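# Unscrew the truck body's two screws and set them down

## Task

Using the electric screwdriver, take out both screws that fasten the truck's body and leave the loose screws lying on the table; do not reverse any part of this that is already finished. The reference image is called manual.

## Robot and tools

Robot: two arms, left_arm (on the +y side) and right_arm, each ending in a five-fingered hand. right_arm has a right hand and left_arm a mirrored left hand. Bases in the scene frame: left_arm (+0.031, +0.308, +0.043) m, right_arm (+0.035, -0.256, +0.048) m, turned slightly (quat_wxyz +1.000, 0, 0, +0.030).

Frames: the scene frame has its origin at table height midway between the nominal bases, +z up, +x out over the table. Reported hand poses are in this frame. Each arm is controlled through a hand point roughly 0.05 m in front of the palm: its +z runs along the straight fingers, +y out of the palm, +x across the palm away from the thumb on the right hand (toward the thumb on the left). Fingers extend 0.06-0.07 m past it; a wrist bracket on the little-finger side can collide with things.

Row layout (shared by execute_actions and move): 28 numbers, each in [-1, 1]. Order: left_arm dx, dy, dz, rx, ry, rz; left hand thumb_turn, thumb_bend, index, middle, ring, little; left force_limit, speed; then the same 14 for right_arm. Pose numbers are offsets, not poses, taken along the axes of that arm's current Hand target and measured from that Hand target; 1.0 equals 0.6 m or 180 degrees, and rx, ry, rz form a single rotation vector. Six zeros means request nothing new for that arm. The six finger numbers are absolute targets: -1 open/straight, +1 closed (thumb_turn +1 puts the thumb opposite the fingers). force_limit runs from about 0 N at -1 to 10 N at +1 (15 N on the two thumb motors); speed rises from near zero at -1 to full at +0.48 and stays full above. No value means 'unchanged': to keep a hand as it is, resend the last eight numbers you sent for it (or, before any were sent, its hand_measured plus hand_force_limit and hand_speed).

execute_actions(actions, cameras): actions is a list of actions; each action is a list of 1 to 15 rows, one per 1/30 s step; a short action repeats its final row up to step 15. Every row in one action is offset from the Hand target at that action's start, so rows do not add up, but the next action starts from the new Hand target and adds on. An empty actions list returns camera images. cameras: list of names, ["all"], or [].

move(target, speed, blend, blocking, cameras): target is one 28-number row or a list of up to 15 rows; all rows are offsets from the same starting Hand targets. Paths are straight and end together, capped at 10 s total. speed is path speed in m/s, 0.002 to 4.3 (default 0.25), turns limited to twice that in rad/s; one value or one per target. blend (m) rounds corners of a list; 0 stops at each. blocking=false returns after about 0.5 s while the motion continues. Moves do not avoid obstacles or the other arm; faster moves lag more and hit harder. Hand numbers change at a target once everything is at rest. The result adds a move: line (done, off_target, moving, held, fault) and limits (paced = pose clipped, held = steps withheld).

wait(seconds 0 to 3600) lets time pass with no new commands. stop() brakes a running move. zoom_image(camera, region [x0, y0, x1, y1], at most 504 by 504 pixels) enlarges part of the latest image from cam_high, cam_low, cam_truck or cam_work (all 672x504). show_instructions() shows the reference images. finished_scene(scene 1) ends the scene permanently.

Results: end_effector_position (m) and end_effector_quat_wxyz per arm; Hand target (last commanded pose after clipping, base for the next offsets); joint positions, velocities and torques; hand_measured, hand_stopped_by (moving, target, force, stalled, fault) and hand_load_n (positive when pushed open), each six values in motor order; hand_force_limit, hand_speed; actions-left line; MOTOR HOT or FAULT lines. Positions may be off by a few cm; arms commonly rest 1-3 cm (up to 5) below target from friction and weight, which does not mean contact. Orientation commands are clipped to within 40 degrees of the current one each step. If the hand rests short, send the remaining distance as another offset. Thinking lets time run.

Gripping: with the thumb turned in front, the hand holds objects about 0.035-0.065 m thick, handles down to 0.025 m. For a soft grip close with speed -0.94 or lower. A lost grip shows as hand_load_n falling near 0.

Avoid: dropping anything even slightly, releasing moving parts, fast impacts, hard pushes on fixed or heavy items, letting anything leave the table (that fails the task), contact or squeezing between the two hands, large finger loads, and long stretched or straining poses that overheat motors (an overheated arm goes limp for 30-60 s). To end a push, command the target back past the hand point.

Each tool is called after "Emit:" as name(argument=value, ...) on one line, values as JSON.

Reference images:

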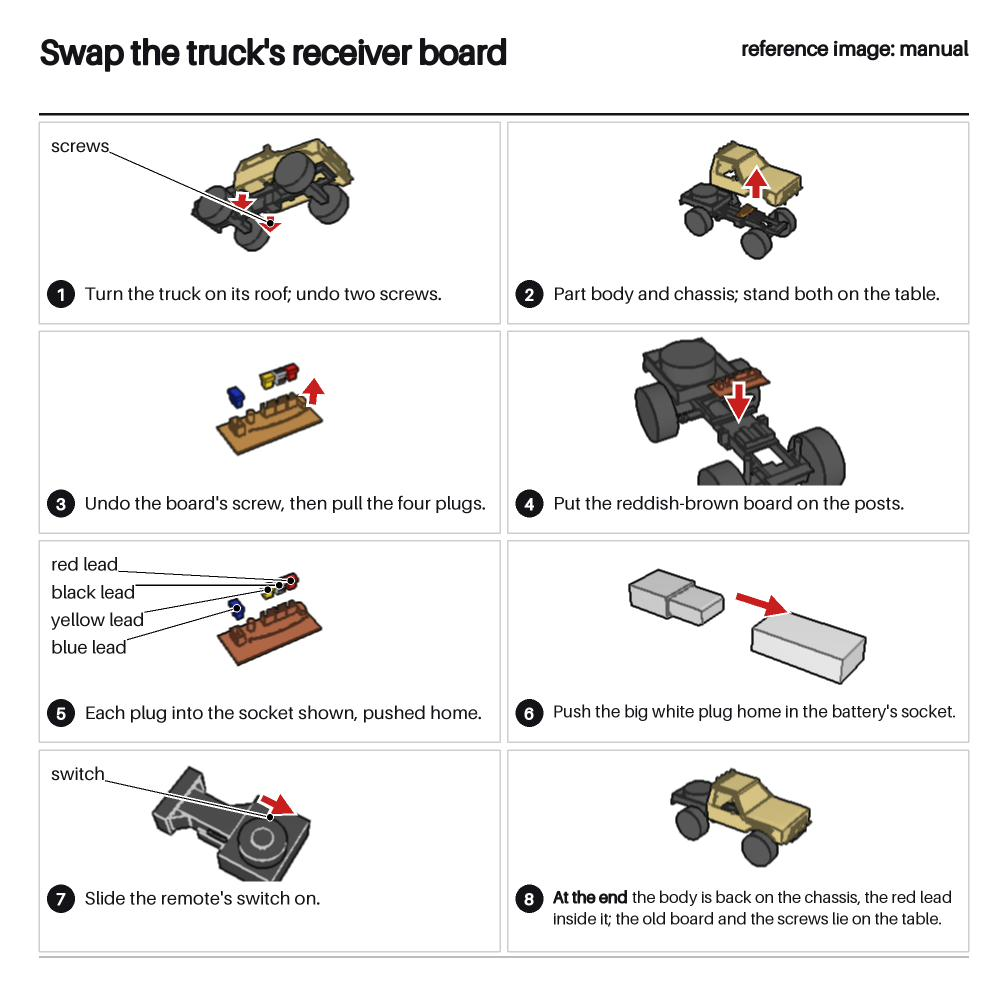

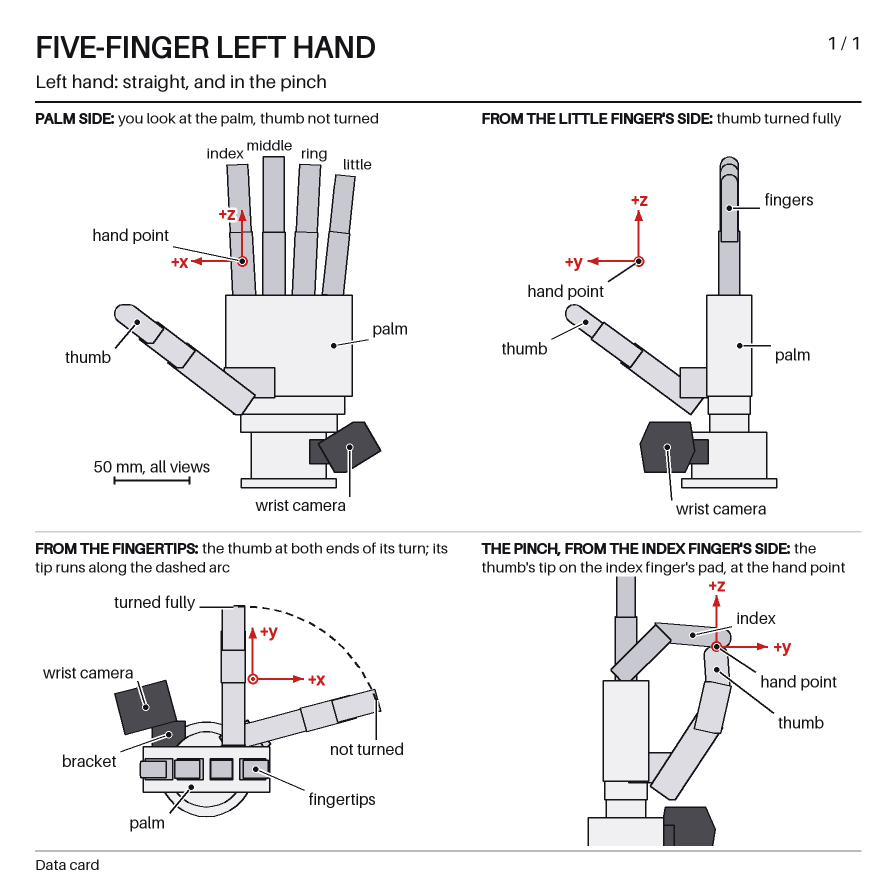

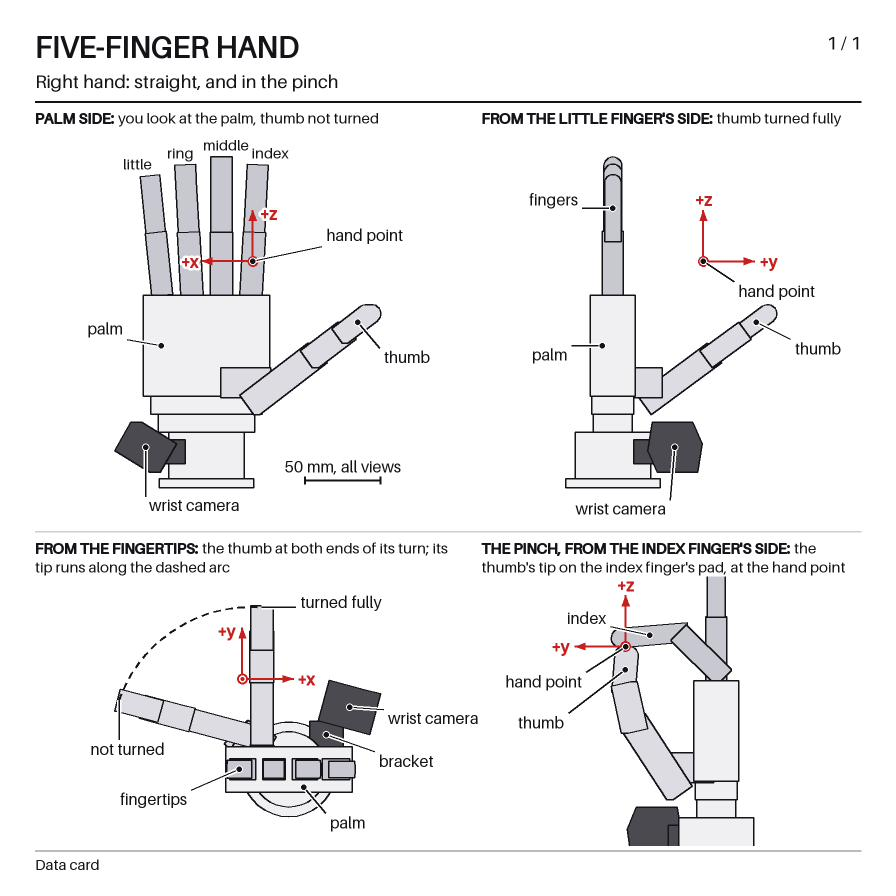

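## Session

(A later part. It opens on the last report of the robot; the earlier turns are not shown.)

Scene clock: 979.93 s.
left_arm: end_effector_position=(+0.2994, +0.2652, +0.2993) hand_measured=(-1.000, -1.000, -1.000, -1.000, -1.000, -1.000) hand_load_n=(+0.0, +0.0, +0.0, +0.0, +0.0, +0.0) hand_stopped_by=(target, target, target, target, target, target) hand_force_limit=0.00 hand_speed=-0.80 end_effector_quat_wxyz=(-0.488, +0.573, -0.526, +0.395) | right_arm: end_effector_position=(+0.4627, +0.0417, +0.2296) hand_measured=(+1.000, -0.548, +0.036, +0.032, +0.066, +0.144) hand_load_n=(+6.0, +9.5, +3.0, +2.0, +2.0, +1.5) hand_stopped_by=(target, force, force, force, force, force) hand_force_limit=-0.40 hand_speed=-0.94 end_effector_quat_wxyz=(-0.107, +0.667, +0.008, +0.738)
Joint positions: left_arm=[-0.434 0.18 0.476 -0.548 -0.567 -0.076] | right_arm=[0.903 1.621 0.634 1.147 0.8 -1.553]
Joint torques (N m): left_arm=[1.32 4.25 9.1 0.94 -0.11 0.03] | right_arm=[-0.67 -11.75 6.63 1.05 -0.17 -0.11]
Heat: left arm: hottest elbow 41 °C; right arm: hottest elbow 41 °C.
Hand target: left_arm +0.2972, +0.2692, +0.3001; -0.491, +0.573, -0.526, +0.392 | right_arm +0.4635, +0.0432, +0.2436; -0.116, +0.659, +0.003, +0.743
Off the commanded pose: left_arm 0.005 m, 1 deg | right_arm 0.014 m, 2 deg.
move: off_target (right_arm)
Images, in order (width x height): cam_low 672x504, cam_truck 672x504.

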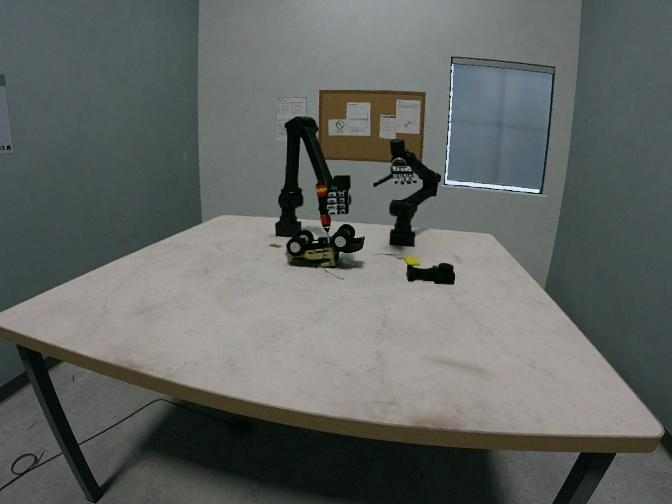

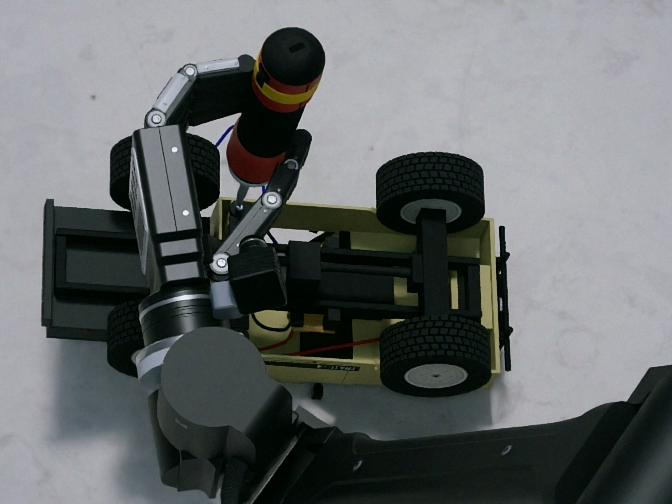

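Emit:
wait(seconds=1, cameras=["cam_truck","cam_low"])

Emit:
zoom_image(camera="cam_truck", region=[215, 180, 265, 230])

Scene clock: 988.80 s.
left_arm: end_effector_position=(+0.2994, +0.2652, +0.2993) hand_measured=(-1.000, -1.000, -1.000, -1.000, -1.000, -1.000) hand_load_n=(+0.0, +0.0, +0.0, +0.0, +0.0, +0.0) hand_stopped_by=(target, target, target, target, target, target) hand_force_limit=0.00 hand_speed=-0.80 end_effector_quat_wxyz=(-0.488, +0.573, -0.526, +0.395) | right_arm: end_effector_position=(+0.4627, +0.0417, +0.2296) hand_measured=(+1.000, -0.548, +0.036, +0.032, +0.066, +0.144) hand_load_n=(+6.0, +9.5, +3.0, +2.0, +2.0, +1.5) hand_stopped_by=(target, force, force, force, force, force) hand_force_limit=-0.40 hand_speed=-0.94 end_effector_quat_wxyz=(-0.108, +0.667, +0.007, +0.737)
Joint positions: left_arm=[-0.434 0.18 0.476 -0.548 -0.567 -0.076] | right_arm=[0.903 1.621 0.634 1.147 0.8 -1.552]
Joint torques (N m): left_arm=[1.49 4.19 9.13 0.9 -0.12 0.01] | right_arm=[-0.73 -11.63 6.57 1.06 -0.17 -0.15]
Heat: left arm: hottest elbow 41 °C; right arm: hottest elbow 40 °C.
Hand target: left_arm +0.2972, +0.2692, +0.3001; -0.491, +0.573, -0.526, +0.392 | right_arm +0.4635, +0.0432, +0.2436; -0.116, +0.659, +0.002, +0.743
Off the commanded pose: left_arm 0.005 m, 1 deg | right_arm 0.014 m, 2 deg.
wait: 1.00 s; at rest from the start
Images, in order (width x height): cam_low 672x504, cam_truck 672x504.

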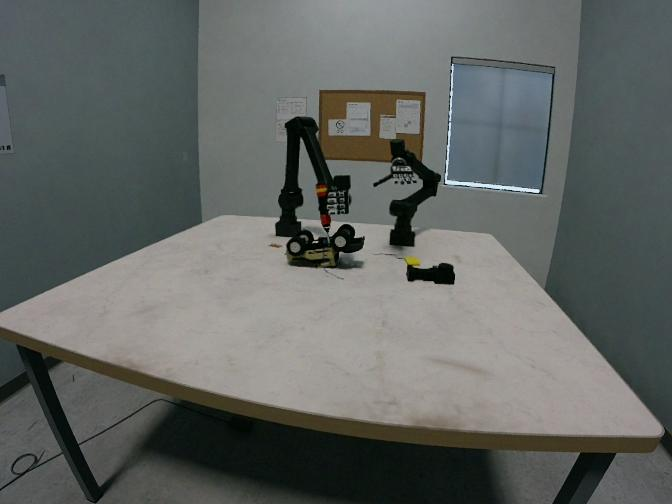

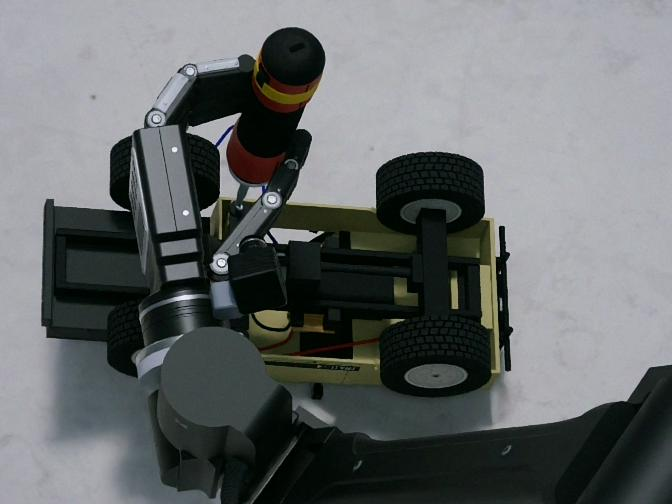

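Scaled by 10.080 from the camera's image (finer frame: 960x720).

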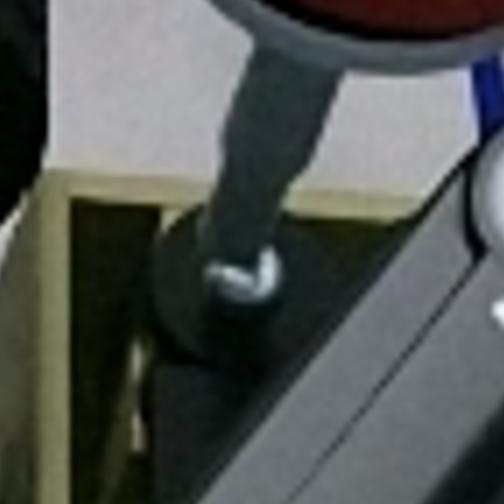

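Emit:
zoom_image(camera="cam_truck", region=[240, 15, 340, 115])

Scaled by 5.040 from the camera's image (finer frame: 960x720).

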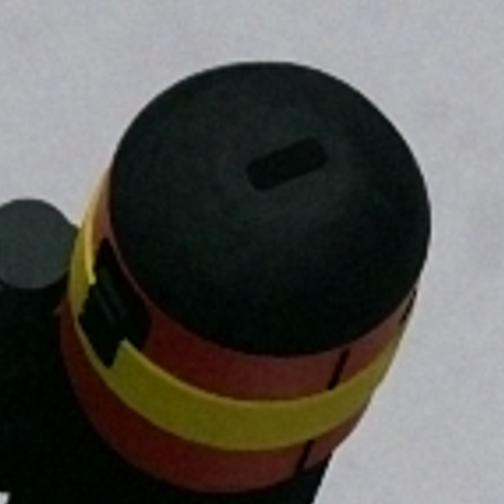

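Emit:
move(target=[0,0,0,0,0,0,-1,-1,-1,-1,-1,-1,0,-0.8,-0.01,0,0,0,0,0,1,-0.54,0.2,0.2,0.25,0.4,-0.4,-0.94], speed=0.02, cameras=["cam_truck"])

Scene clock: 1020.03 s.
left_arm: end_effector_position=(+0.2994, +0.2652, +0.2993) hand_measured=(-1.000, -1.000, -1.000, -1.000, -1.000, -1.000) hand_load_n=(+0.0, -0.5, +0.0, +0.0, +0.0, +0.0) hand_stopped_by=(target, target, target, target, target, target) hand_force_limit=0.00 hand_speed=-0.80 end_effector_quat_wxyz=(-0.488, +0.573, -0.526, +0.395) | right_arm: end_effector_position=(+0.4627, +0.0417, +0.2296) hand_measured=(+1.000, -0.548, +0.036, +0.032, +0.066, +0.144) hand_load_n=(+6.0, +9.5, +3.0, +2.0, +2.0, +1.5) hand_stopped_by=(target, force, force, force, force, force) hand_force_limit=-0.40 hand_speed=-0.94 end_effector_quat_wxyz=(-0.108, +0.667, +0.007, +0.737)
Joint positions: left_arm=[-0.434 0.18 0.476 -0.548 -0.567 -0.076] | right_arm=[0.903 1.621 0.634 1.147 0.8 -1.552]
Joint torques (N m): left_arm=[1.26 3.66 9.11 0.95 -0.12 0.01] | right_arm=[-0.67 -10.23 6.58 1.73 -0.16 -0.16]
Heat: left arm: hottest elbow 42 °C; right arm: hottest elbow 39 °C.
Hand target: left_arm +0.2972, +0.2692, +0.3001; -0.491, +0.573, -0.526, +0.392 | right_arm +0.4641, +0.0442, +0.2377; -0.116, +0.659, +0.003, +0.743
Off the commanded pose: left_arm 0.005 m, 1 deg | right_arm 0.009 m, 2 deg.
move: done

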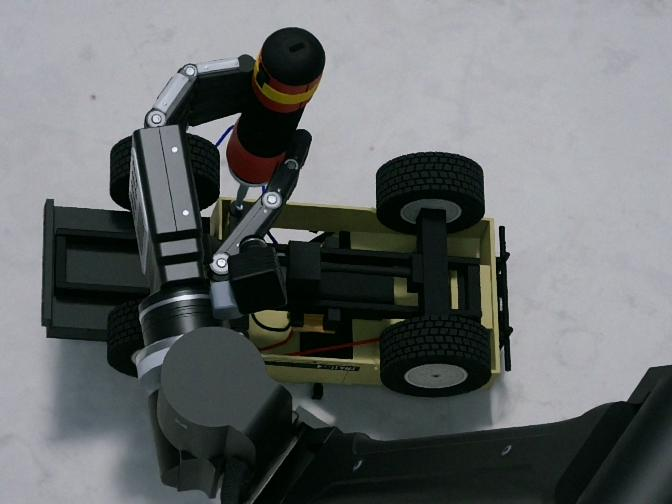

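Emit:
zoom_image(camera="cam_truck", region=[205, 150, 305, 240])

Emit:
zoom_image(camera="cam_truck", region=[240, 15, 340, 115])

Scaled by 5.040 from the camera's image (finer frame: 960x720).

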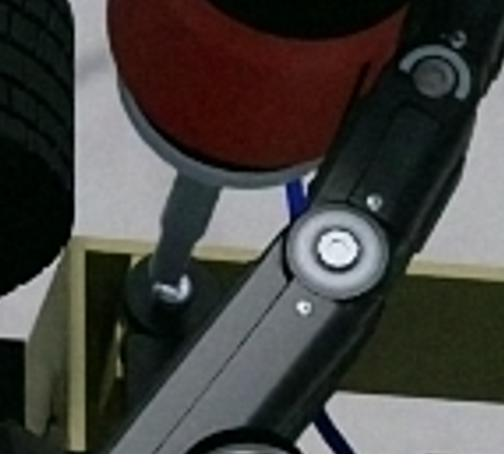

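Scaled by 5.040 from the camera's image (finer frame: 960x720).

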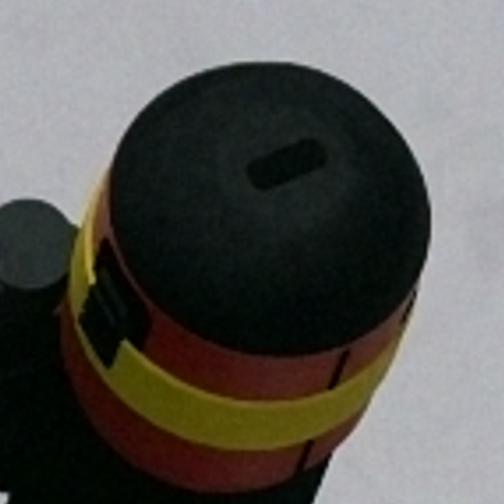

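Emit:
wait(seconds=0.2, cameras=["all"])

Scene clock: 1027.07 s.
left_arm: end_effector_position=(+0.2994, +0.2652, +0.2993) hand_measured=(-1.000, -1.000, -1.000, -1.000, -1.000, -1.000) hand_load_n=(+0.0, +0.0, +0.0, +0.0, +0.0, -0.5) hand_stopped_by=(target, target, target, target, target, target) hand_force_limit=0.00 hand_speed=-0.80 end_effector_quat_wxyz=(-0.488, +0.573, -0.526, +0.395) | right_arm: end_effector_position=(+0.4627, +0.0417, +0.2295) hand_measured=(+1.000, -0.548, +0.036, +0.032, +0.066, +0.144) hand_load_n=(+6.0, +9.5, +3.0, +2.0, +2.0, +1.5) hand_stopped_by=(target, force, force, force, force, force) hand_force_limit=-0.40 hand_speed=-0.94 end_effector_quat_wxyz=(-0.108, +0.667, +0.007, +0.737)
Joint positions: left_arm=[-0.434 0.18 0.476 -0.548 -0.567 -0.076] | right_arm=[0.903 1.621 0.634 1.147 0.8 -1.552]
Joint torques (N m): left_arm=[1.49 3.72 9.07 0.98 -0.12 0.01] | right_arm=[-0.67 -10.4 6.57 1.77 -0.16 -0.16]
Heat: left arm: hottest elbow 42 °C; right arm: hottest elbow 38 °C.
Hand target: left_arm +0.2972, +0.2692, +0.3001; -0.491, +0.573, -0.526, +0.392 | right_arm +0.4641, +0.0442, +0.2377; -0.116, +0.659, +0.002, +0.743
Off the commanded pose: left_arm 0.005 m, 1 deg | right_arm 0.009 m, 2 deg.
wait: 0.20 s; at rest from the start

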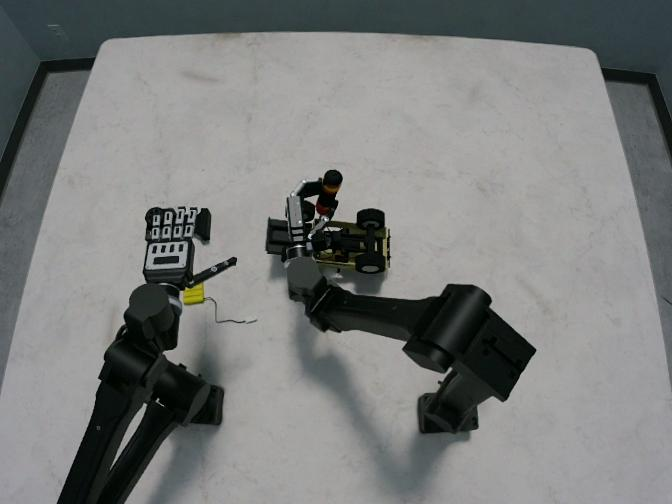

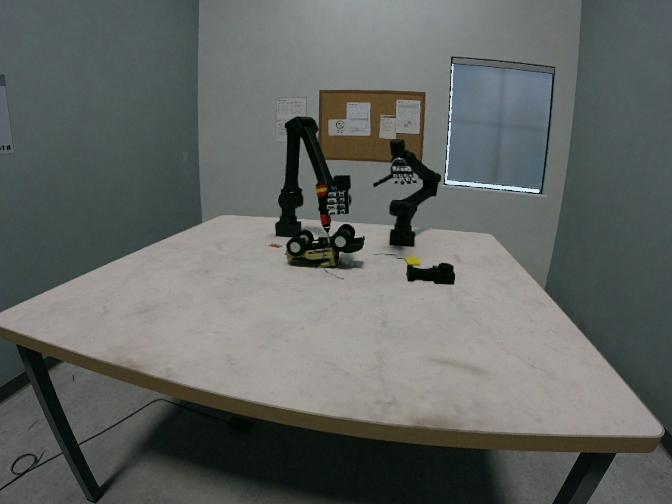

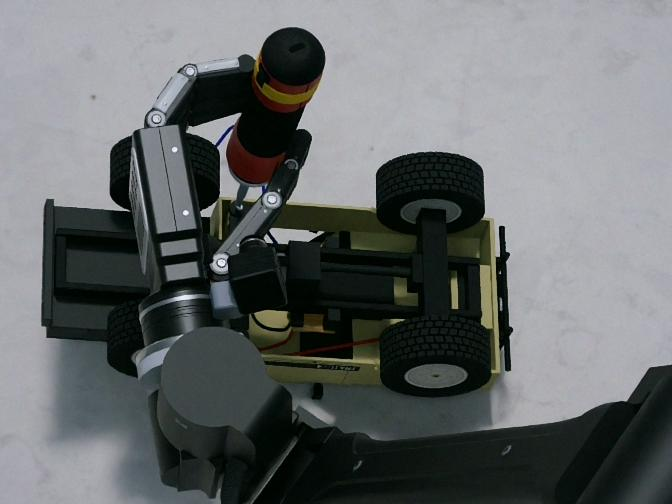

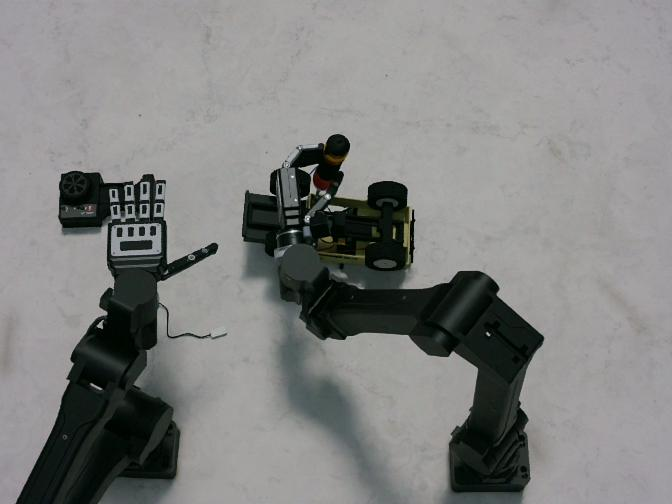

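Emit:
zoom_image(camera="cam_low", region=[300, 170, 372, 270])

Emit:
zoom_image(camera="cam_work", region=[280, 120, 380, 220])

Emit:
zoom_image(camera="cam_high", region=[280, 150, 360, 230])

Scaled by 5.040 from the camera's image (finer frame: 960x720).

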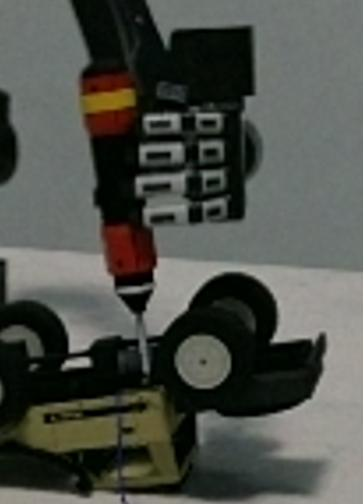

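Scaled by 5.040 from the camera's image (finer frame: 960x720).

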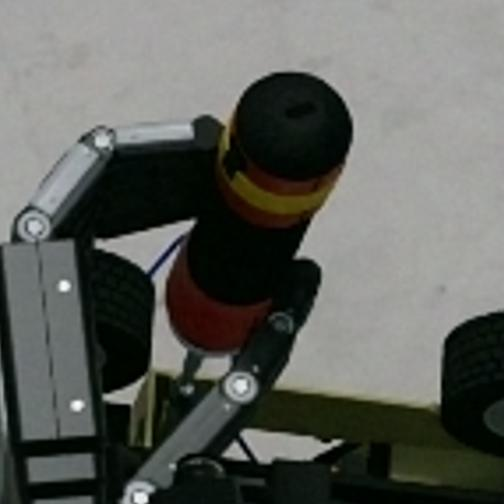

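Scaled by 6.300 from the camera's image (finer frame: 960x720).

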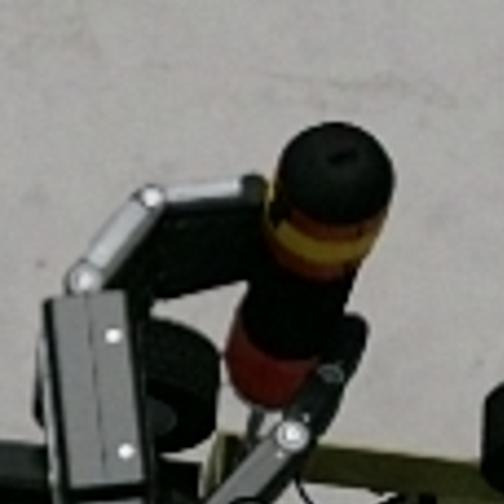

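Emit:
move(target=[0,0,0,0,0,0,-1,-1,-1,-1,-1,-1,0,-0.8,-0.02,0,0,0,0,0,1,-0.54,0.2,0.2,0.25,0.4,-0.4,-0.94], speed=0.02, cameras=["cam_truck"])

Emit:
zoom_image(camera="cam_truck", region=[205, 150, 305, 240])

Scene clock: 1042.27 s.
left_arm: end_effector_position=(+0.2994, +0.2652, +0.2993) hand_measured=(-1.000, -1.000, -1.000, -1.000, -1.000, -1.000) hand_load_n=(+0.0, +0.0, +0.0, +0.0, +0.0, +0.0) hand_stopped_by=(target, target, target, target, target, target) hand_force_limit=0.00 hand_speed=-0.80 end_effector_quat_wxyz=(-0.488, +0.573, -0.526, +0.395) | right_arm: end_effector_position=(+0.4634, +0.0427, +0.2250) hand_measured=(+1.000, -0.548, +0.036, +0.032, +0.066, +0.144) hand_load_n=(+4.5, +10.5, +2.0, +1.5, +2.5, +3.0) hand_stopped_by=(target, force, force, force, force, force) hand_force_limit=-0.40 hand_speed=-0.94 end_effector_quat_wxyz=(-0.111, +0.664, +0.004, +0.740)
Joint positions: left_arm=[-0.434 0.18 0.476 -0.548 -0.567 -0.076] | right_arm=[0.903 1.643 0.634 1.179 0.8 -1.552]
Joint torques (N m): left_arm=[1.14 4.01 9.14 1.02 -0.14 0.01] | right_arm=[-0.5 -9.29 6.46 1.99 -0.15 -0.14]
Heat: left arm: hottest elbow 42 °C; right arm: hottest elbow 38 °C.
Hand target: left_arm +0.2972, +0.2692, +0.3001; -0.491, +0.573, -0.526, +0.392 | right_arm +0.4654, +0.0462, +0.2259; -0.116, +0.659, +0.003, +0.743
Off the commanded pose: left_arm 0.005 m, 1 deg | right_arm 0.004 m, 1 deg.
move: done

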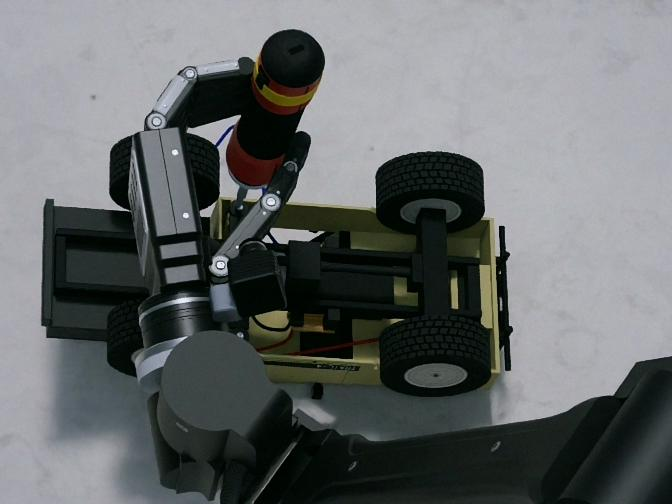

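Scaled by 5.040 from the camera's image (finer frame: 960x720).

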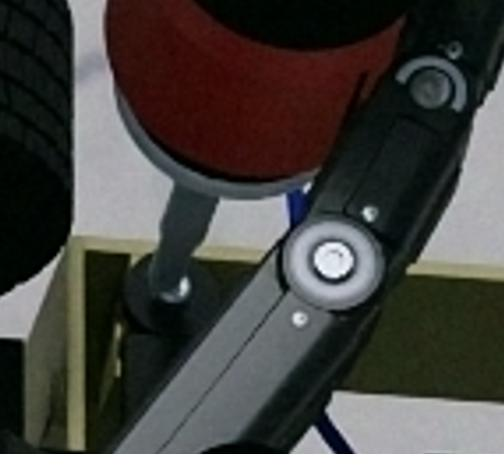

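Emit:
zoom_image(camera="cam_truck", region=[222, 185, 257, 220])

Emit:
wait(seconds=0.1, cameras=["cam_low"])

Emit:
zoom_image(camera="cam_low", region=[305, 215, 355, 265])

Scaled by 14.400 from the camera's image (finer frame: 960x720).

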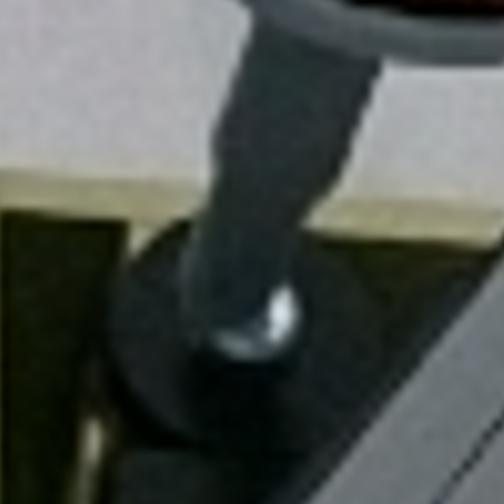

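Scene clock: 1053.10 s.
left_arm: end_effector_position=(+0.2994, +0.2652, +0.2993) hand_measured=(-1.000, -1.000, -1.000, -1.000, -1.000, -1.000) hand_load_n=(+0.0, +0.0, +0.0, +0.0, -0.5, +0.0) hand_stopped_by=(target, target, target, target, target, target) hand_force_limit=0.00 hand_speed=-0.80 end_effector_quat_wxyz=(-0.488, +0.573, -0.526, +0.395) | right_arm: end_effector_position=(+0.4634, +0.0427, +0.2251) hand_measured=(+1.000, -0.548, +0.036, +0.032, +0.066, +0.144) hand_load_n=(+4.5, +10.5, +1.5, +1.5, +2.0, +2.5) hand_stopped_by=(target, force, force, force, force, force) hand_force_limit=-0.40 hand_speed=-0.94 end_effector_quat_wxyz=(-0.111, +0.664, +0.004, +0.740)
Joint positions: left_arm=[-0.434 0.18 0.476 -0.548 -0.567 -0.076] | right_arm=[0.903 1.643 0.634 1.18 0.8 -1.552]
Joint torques (N m): left_arm=[1.2 4.13 9.06 0.98 -0.11 -0.01] | right_arm=[-0.62 -9.23 6.5 1.95 -0.15 -0.14]
Heat: left arm: hottest elbow 42 °C; right arm: hottest elbow 38 °C.
Hand target: left_arm +0.2972, +0.2692, +0.3001; -0.491, +0.573, -0.526, +0.392 | right_arm +0.4654, +0.0462, +0.2259; -0.116, +0.659, +0.002, +0.743
Off the commanded pose: left_arm 0.005 m, 1 deg | right_arm 0.004 m, 1 deg.
wait: 0.10 s; at rest from the start

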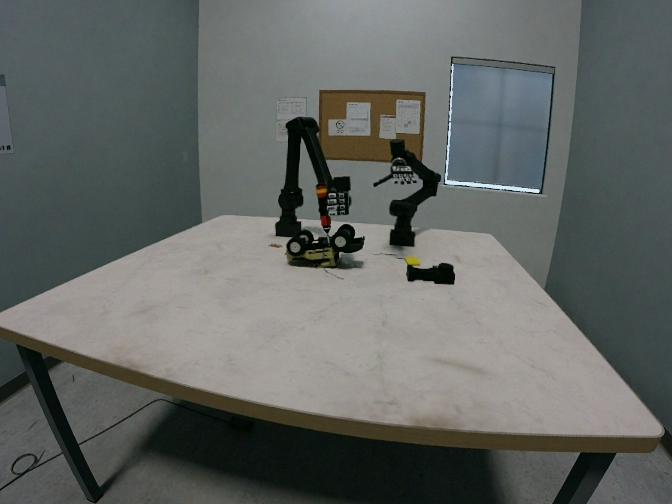

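Scaled by 10.080 from the camera's image (finer frame: 960x720).

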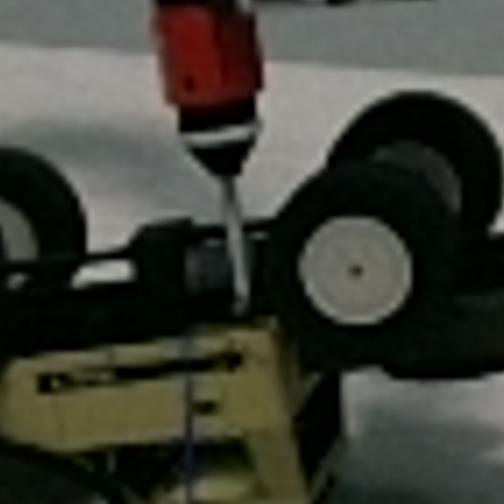

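Emit:
wait(seconds=1, cameras=["cam_truck"])

Emit:
zoom_image(camera="cam_truck", region=[222, 185, 257, 220])

Scene clock: 1061.67 s.
left_arm: end_effector_position=(+0.2994, +0.2652, +0.2993) hand_measured=(-1.000, -1.000, -1.000, -1.000, -1.000, -1.000) hand_load_n=(-0.5, +0.0, +0.0, +0.0, +0.0, +0.0) hand_stopped_by=(target, target, target, target, target, target) hand_force_limit=0.00 hand_speed=-0.80 end_effector_quat_wxyz=(-0.488, +0.573, -0.526, +0.395) | right_arm: end_effector_position=(+0.4634, +0.0427, +0.2251) hand_measured=(+1.000, -0.548, +0.036, +0.032, +0.066, +0.144) hand_load_n=(+4.5, +10.5, +2.0, +1.5, +2.5, +3.0) hand_stopped_by=(target, force, force, force, force, force) hand_force_limit=-0.40 hand_speed=-0.94 end_effector_quat_wxyz=(-0.111, +0.664, +0.004, +0.740)
Joint positions: left_arm=[-0.434 0.18 0.476 -0.548 -0.567 -0.076] | right_arm=[0.903 1.643 0.634 1.18 0.8 -1.552]
Joint torques (N m): left_arm=[1.32 4.13 9.17 0.88 -0.11 0.01] | right_arm=[-0.67 -9.11 6.53 1.92 -0.16 -0.14]
Heat: left arm: hottest elbow 42 °C; right arm: hottest elbow 38 °C.
Hand target: left_arm +0.2972, +0.2692, +0.3001; -0.491, +0.573, -0.526, +0.392 | right_arm +0.4654, +0.0462, +0.2259; -0.116, +0.659, +0.002, +0.743
Off the commanded pose: left_arm 0.005 m, 1 deg | right_arm 0.004 m, 1 deg.
wait: 1.00 s; at rest from the start

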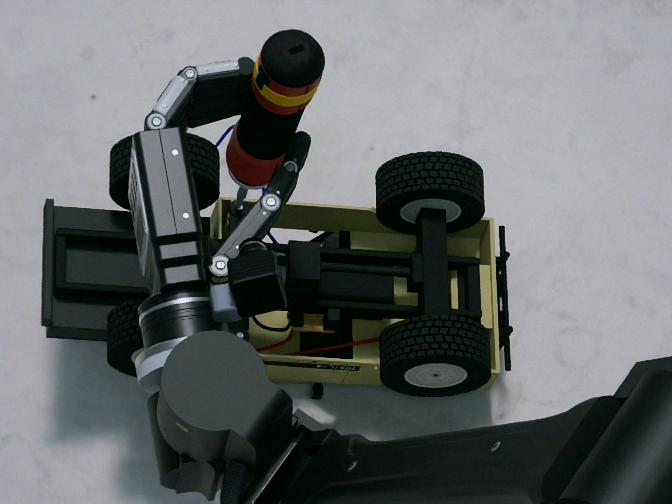

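Scaled by 14.400 from the camera's image (finer frame: 960x720).

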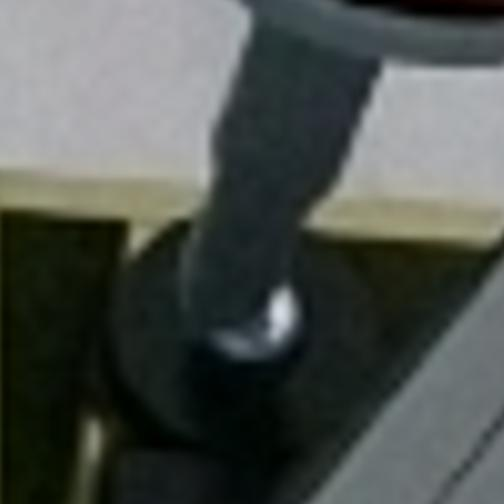

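Emit:
zoom_image(camera="cam_truck", region=[245, 50, 285, 100])

Emit:
zoom_image(camera="cam_truck", region=[290, 50, 330, 100])

Scaled by 10.080 from the camera's image (finer frame: 960x720).

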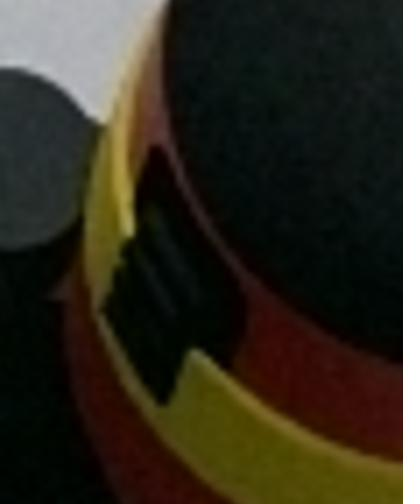

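Scaled by 10.080 from the camera's image (finer frame: 960x720).

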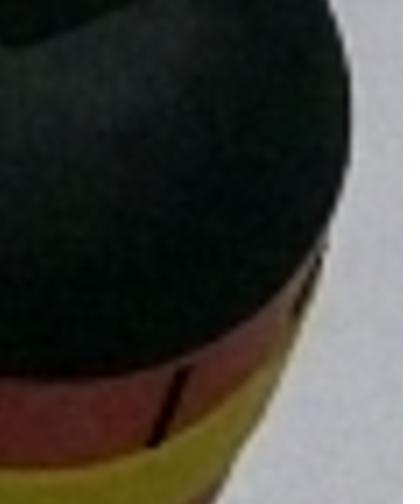

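Emit:
move(target=[[0,0,0,0,0,0,-1,-1,-1,-1,-1,-1,0,-0.8,0.066,0.004,0.005,0,0,0,1,-0.54,0.2,0.2,0.25,0.4,-0.4,-0.94],[0,0,0,0,0,0,-1,-1,-1,-1,-1,-1,0,-0.8,0.2047,-0.0444,-0.0552,-0.0375,-0.217,0.035,1,-0.54,0.2,0.2,0.25,0.4,-0.4,-0.94]], speed=0.15, cameras=["cam_truck", "cam_low"])

Emit:
zoom_image(camera="cam_truck", region=[222, 185, 257, 220])

Scene clock: 1073.93 s.
left_arm: end_effector_position=(+0.2994, +0.2652, +0.2993) hand_measured=(-1.000, -1.000, -1.000, -1.000, -1.000, -1.000) hand_load_n=(+0.0, +0.5, +0.0, +0.0, +0.0, +0.0) hand_stopped_by=(target, target, target, target, target, target) hand_force_limit=0.00 hand_speed=-0.80 end_effector_quat_wxyz=(-0.488, +0.573, -0.526, +0.395) | right_arm: end_effector_position=(+0.4012, +0.0373, +0.3093) hand_measured=(+1.000, -0.548, +0.036, +0.032, +0.066, +0.144) hand_load_n=(+6.0, +9.5, +3.5, +2.5, +2.0, +2.0) hand_stopped_by=(target, force, force, force, force, force) hand_force_limit=-0.40 hand_speed=-0.94 end_effector_quat_wxyz=(-0.088, +0.887, -0.019, +0.454)
Joint positions: left_arm=[-0.434 0.18 0.476 -0.548 -0.567 -0.076] | right_arm=[0.902 1.236 1.103 -0.649 0.623 -0.831]
Joint torques (N m): left_arm=[1.49 3.49 9.24 0.9 -0.11 0.01] | right_arm=[-1.38 -9 15.9 0.77 0.66 -0.09]
Heat: left arm: hottest elbow 42 °C; right arm: hottest elbow 38 °C.
Hand target: left_arm +0.2972, +0.2692, +0.3001; -0.491, +0.573, -0.526, +0.392 | right_arm +0.4154, +0.0462, +0.3460; -0.110, +0.874, -0.038, +0.472
Off the commanded pose: left_arm 0.005 m, 1 deg | right_arm 0.040 m, 4 deg.
move: off_target (right_arm)
Images, in order (width x height): cam_low 672x504, cam_truck 672x504.

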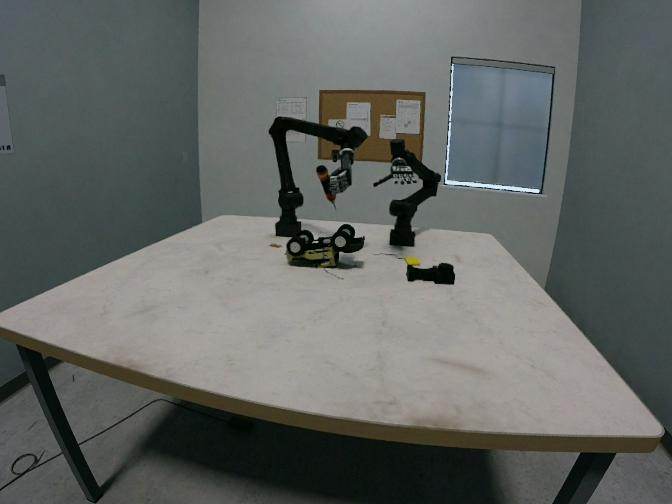

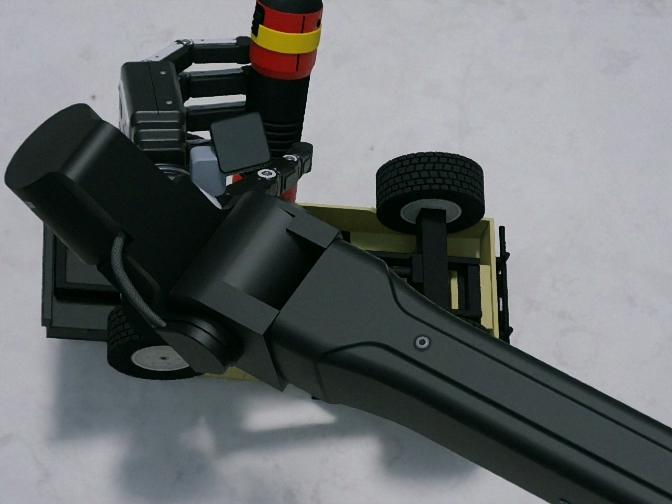

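Scaled by 14.400 from the camera's image (finer frame: 960x720).

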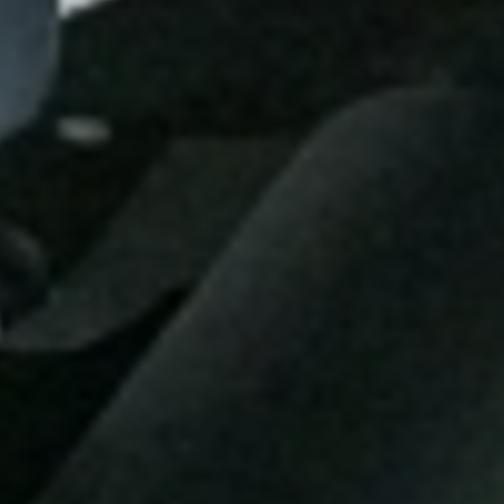

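Emit:
zoom_image(camera="cam_truck", region=[240, 0, 340, 100])

Scaled by 5.040 from the camera's image (finer frame: 960x720).

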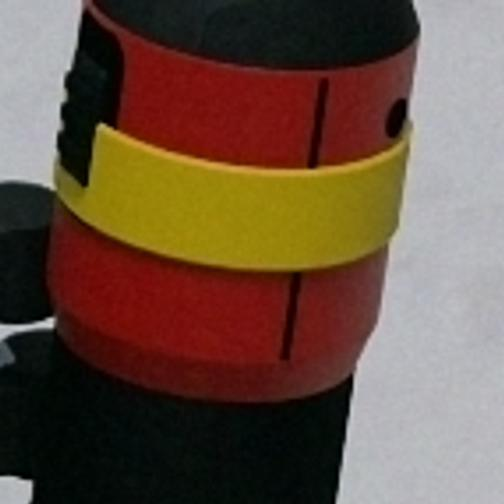

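Emit:
move(target=[0,0,0,0,0,0,-1,-1,-1,-1,-1,-1,0,-0.8,-0.0495,0.0288,-0.0885,0.194,0,0,1,-0.54,0.2,0.2,0.25,0.4,-0.4,-0.94], speed=0.2, cameras=["cam_truck"])

Scene clock: 1106.97 s.
left_arm: end_effector_position=(+0.2994, +0.2652, +0.2993) hand_measured=(-1.000, -1.000, -1.000, -1.000, -1.000, -1.000) hand_load_n=(+0.0, +0.0, +0.0, +0.0, +0.0, +0.0) hand_stopped_by=(target, target, target, target, target, target) hand_force_limit=0.00 hand_speed=-0.80 end_effector_quat_wxyz=(-0.488, +0.573, -0.526, +0.395) | right_arm: end_effector_position=(+0.3471, +0.0266, +0.3210) hand_measured=(+1.000, -0.548, +0.036, +0.032, +0.066, +0.144) hand_load_n=(+5.5, +9.5, +3.0, +2.5, +2.0, +2.0) hand_stopped_by=(target, force, force, force, force, force) hand_force_limit=-0.40 hand_speed=-0.94 end_effector_quat_wxyz=(-0.357, +0.822, +0.099, +0.432)
Joint positions: left_arm=[-0.434 0.18 0.476 -0.548 -0.567 -0.076] | right_arm=[0.762 0.816 0.748 -0.314 0.01 -0.997]
Joint torques (N m): left_arm=[1.38 4.25 9.14 1.02 -0.12 0.02] | right_arm=[-1.44 -5.07 11.3 2.74 0.05 -0.42]
Heat: left arm: hottest elbow 42 °C; right arm: hottest elbow 41 °C.
Hand target: left_arm +0.2972, +0.2692, +0.3001; -0.491, +0.573, -0.526, +0.392 | right_arm +0.3554, +0.0262, +0.3460; -0.367, +0.801, +0.106, +0.462
Off the commanded pose: left_arm 0.005 m, 1 deg | right_arm 0.026 m, 4 deg.
move: off_target (right_arm)

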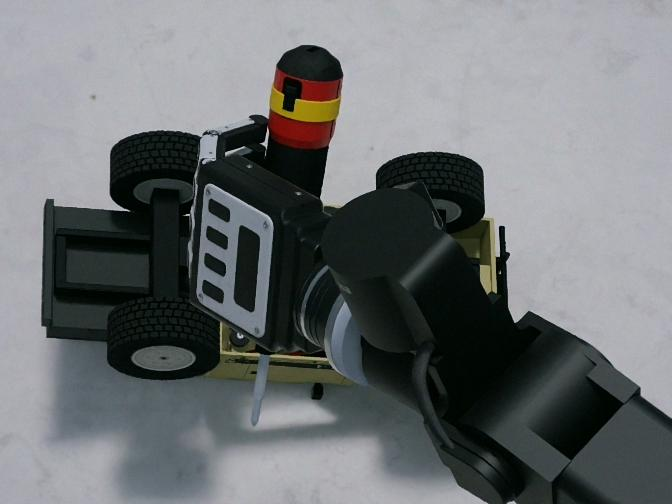

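Emit:
zoom_image(camera="cam_truck", region=[260, 35, 350, 155])

Emit:
zoom_image(camera="cam_truck", region=[270, 65, 310, 125])

Scaled by 4.200 from the camera's image (finer frame: 960x720).

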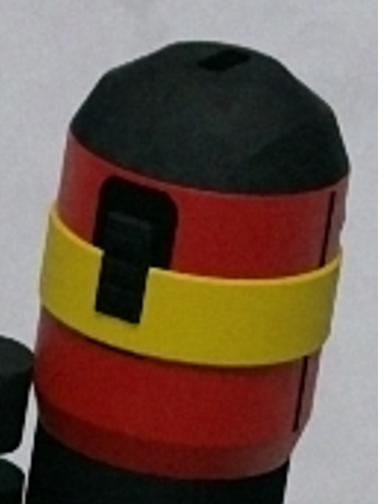

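Scaled by 8.400 from the camera's image (finer frame: 960x720).

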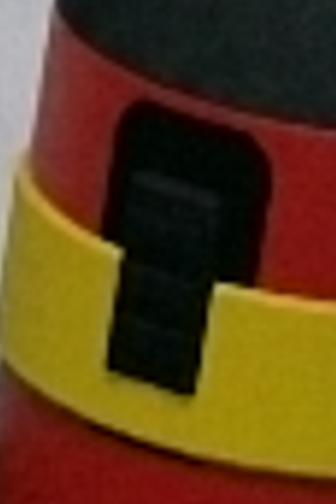

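Emit:
zoom_image(camera="cam_truck", region=[220, 320, 300, 440])

Emit:
zoom_image(camera="cam_truck", region=[220, 170, 300, 290])

Scaled by 4.200 from the camera's image (finer frame: 960x720).

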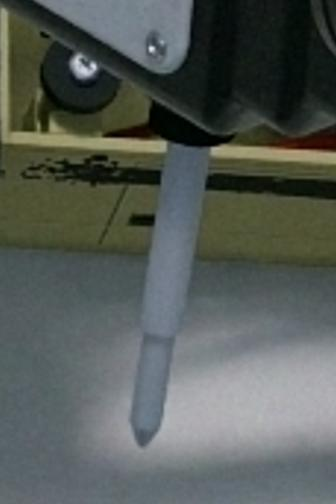

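Scaled by 4.200 from the camera's image (finer frame: 960x720).

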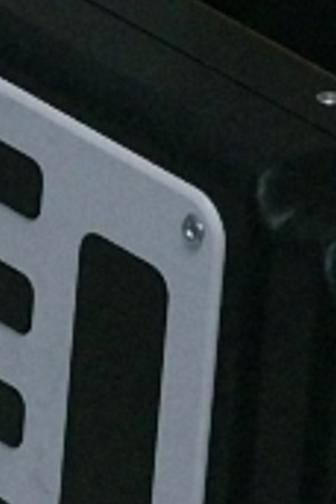

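Emit:
move(target=[[0,0,0,0,0,0,-1,-1,-1,-1,-1,-1,0,-0.8,0.0705,0.1038,0.137,-0.1483,0.1978,-0.0993,1,-0.54,0.2,0.2,0.25,0.4,-0.4,-0.94],[0,0,0,0,0,0,-1,-1,-1,-1,-1,-1,0,-0.8,-0.013,0.1453,0.1748,-0.1483,0.1978,-0.0993,1,-0.54,0.2,0.2,0.25,0.4,-0.4,-0.94]], speed=0.15, cameras=["cam_truck", "cam_low"])

Scene clock: 1205.73 s.
left_arm: end_effector_position=(+0.2994, +0.2652, +0.2993) hand_measured=(-1.000, -1.000, -1.000, -1.000, -1.000, -1.000) hand_load_n=(+0.0, +0.0, +0.0, +0.0, +0.0, +0.0) hand_stopped_by=(target, target, target, target, target, target) hand_force_limit=0.00 hand_speed=-0.80 end_effector_quat_wxyz=(-0.488, +0.573, -0.526, +0.395) | right_arm: end_effector_position=(+0.4669, +0.0325, +0.2453) hand_measured=(+1.000, -0.548, +0.036, +0.032, +0.066, +0.144) hand_load_n=(+6.0, +9.5, +3.0, +2.0, +2.0, +1.5) hand_stopped_by=(target, force, force, force, force, force) hand_force_limit=-0.40 hand_speed=-0.94 end_effector_quat_wxyz=(-0.111, +0.675, +0.002, +0.729)
Joint positions: left_arm=[-0.434 0.18 0.476 -0.548 -0.567 -0.076] | right_arm=[0.88 1.542 0.635 1.031 0.781 -1.511]
Joint torques (N m): left_arm=[1.03 3.78 9.11 0.94 -0.11 0.02] | right_arm=[0.21 -10.93 7.49 2.35 0.13 -0.51]
Heat: left arm: hottest elbow 42 °C; right arm: hottest elbow 43 °C.
Hand target: left_arm +0.2972, +0.2692, +0.3001; -0.491, +0.573, -0.526, +0.392 | right_arm +0.4648, +0.0377, +0.2650; -0.116, +0.659, +0.003, +0.743
Off the commanded pose: left_arm 0.005 m, 1 deg | right_arm 0.021 m, 3 deg.
move: off_target (right_arm)
Images, in order (width x height): cam_low 672x504, cam_truck 672x504.

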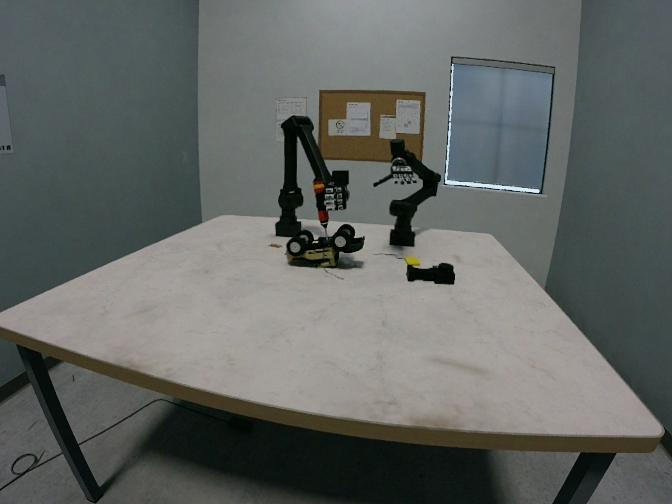

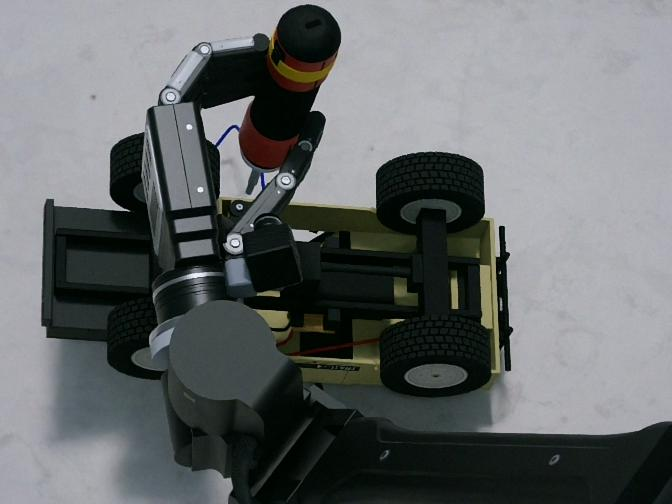

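Emit:
zoom_image(camera="cam_truck", region=[215, 165, 275, 225])

Emit:
zoom_image(camera="cam_low", region=[305, 215, 355, 265])

Scaled by 8.400 from the camera's image (finer frame: 960x720).

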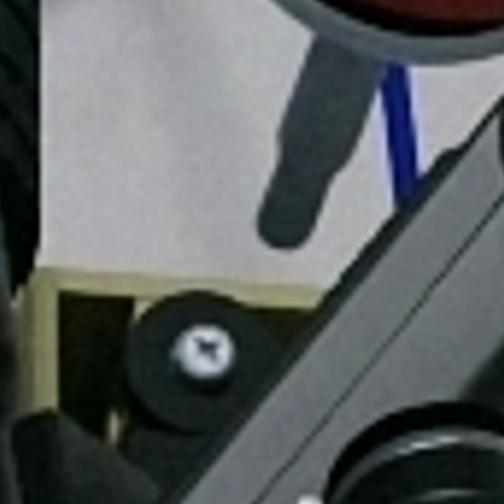

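Scaled by 10.080 from the camera's image (finer frame: 960x720).

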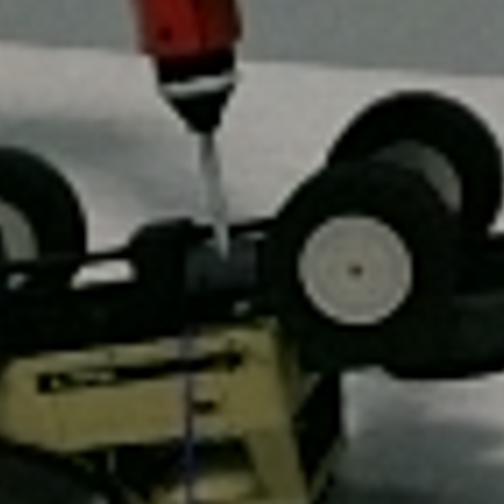

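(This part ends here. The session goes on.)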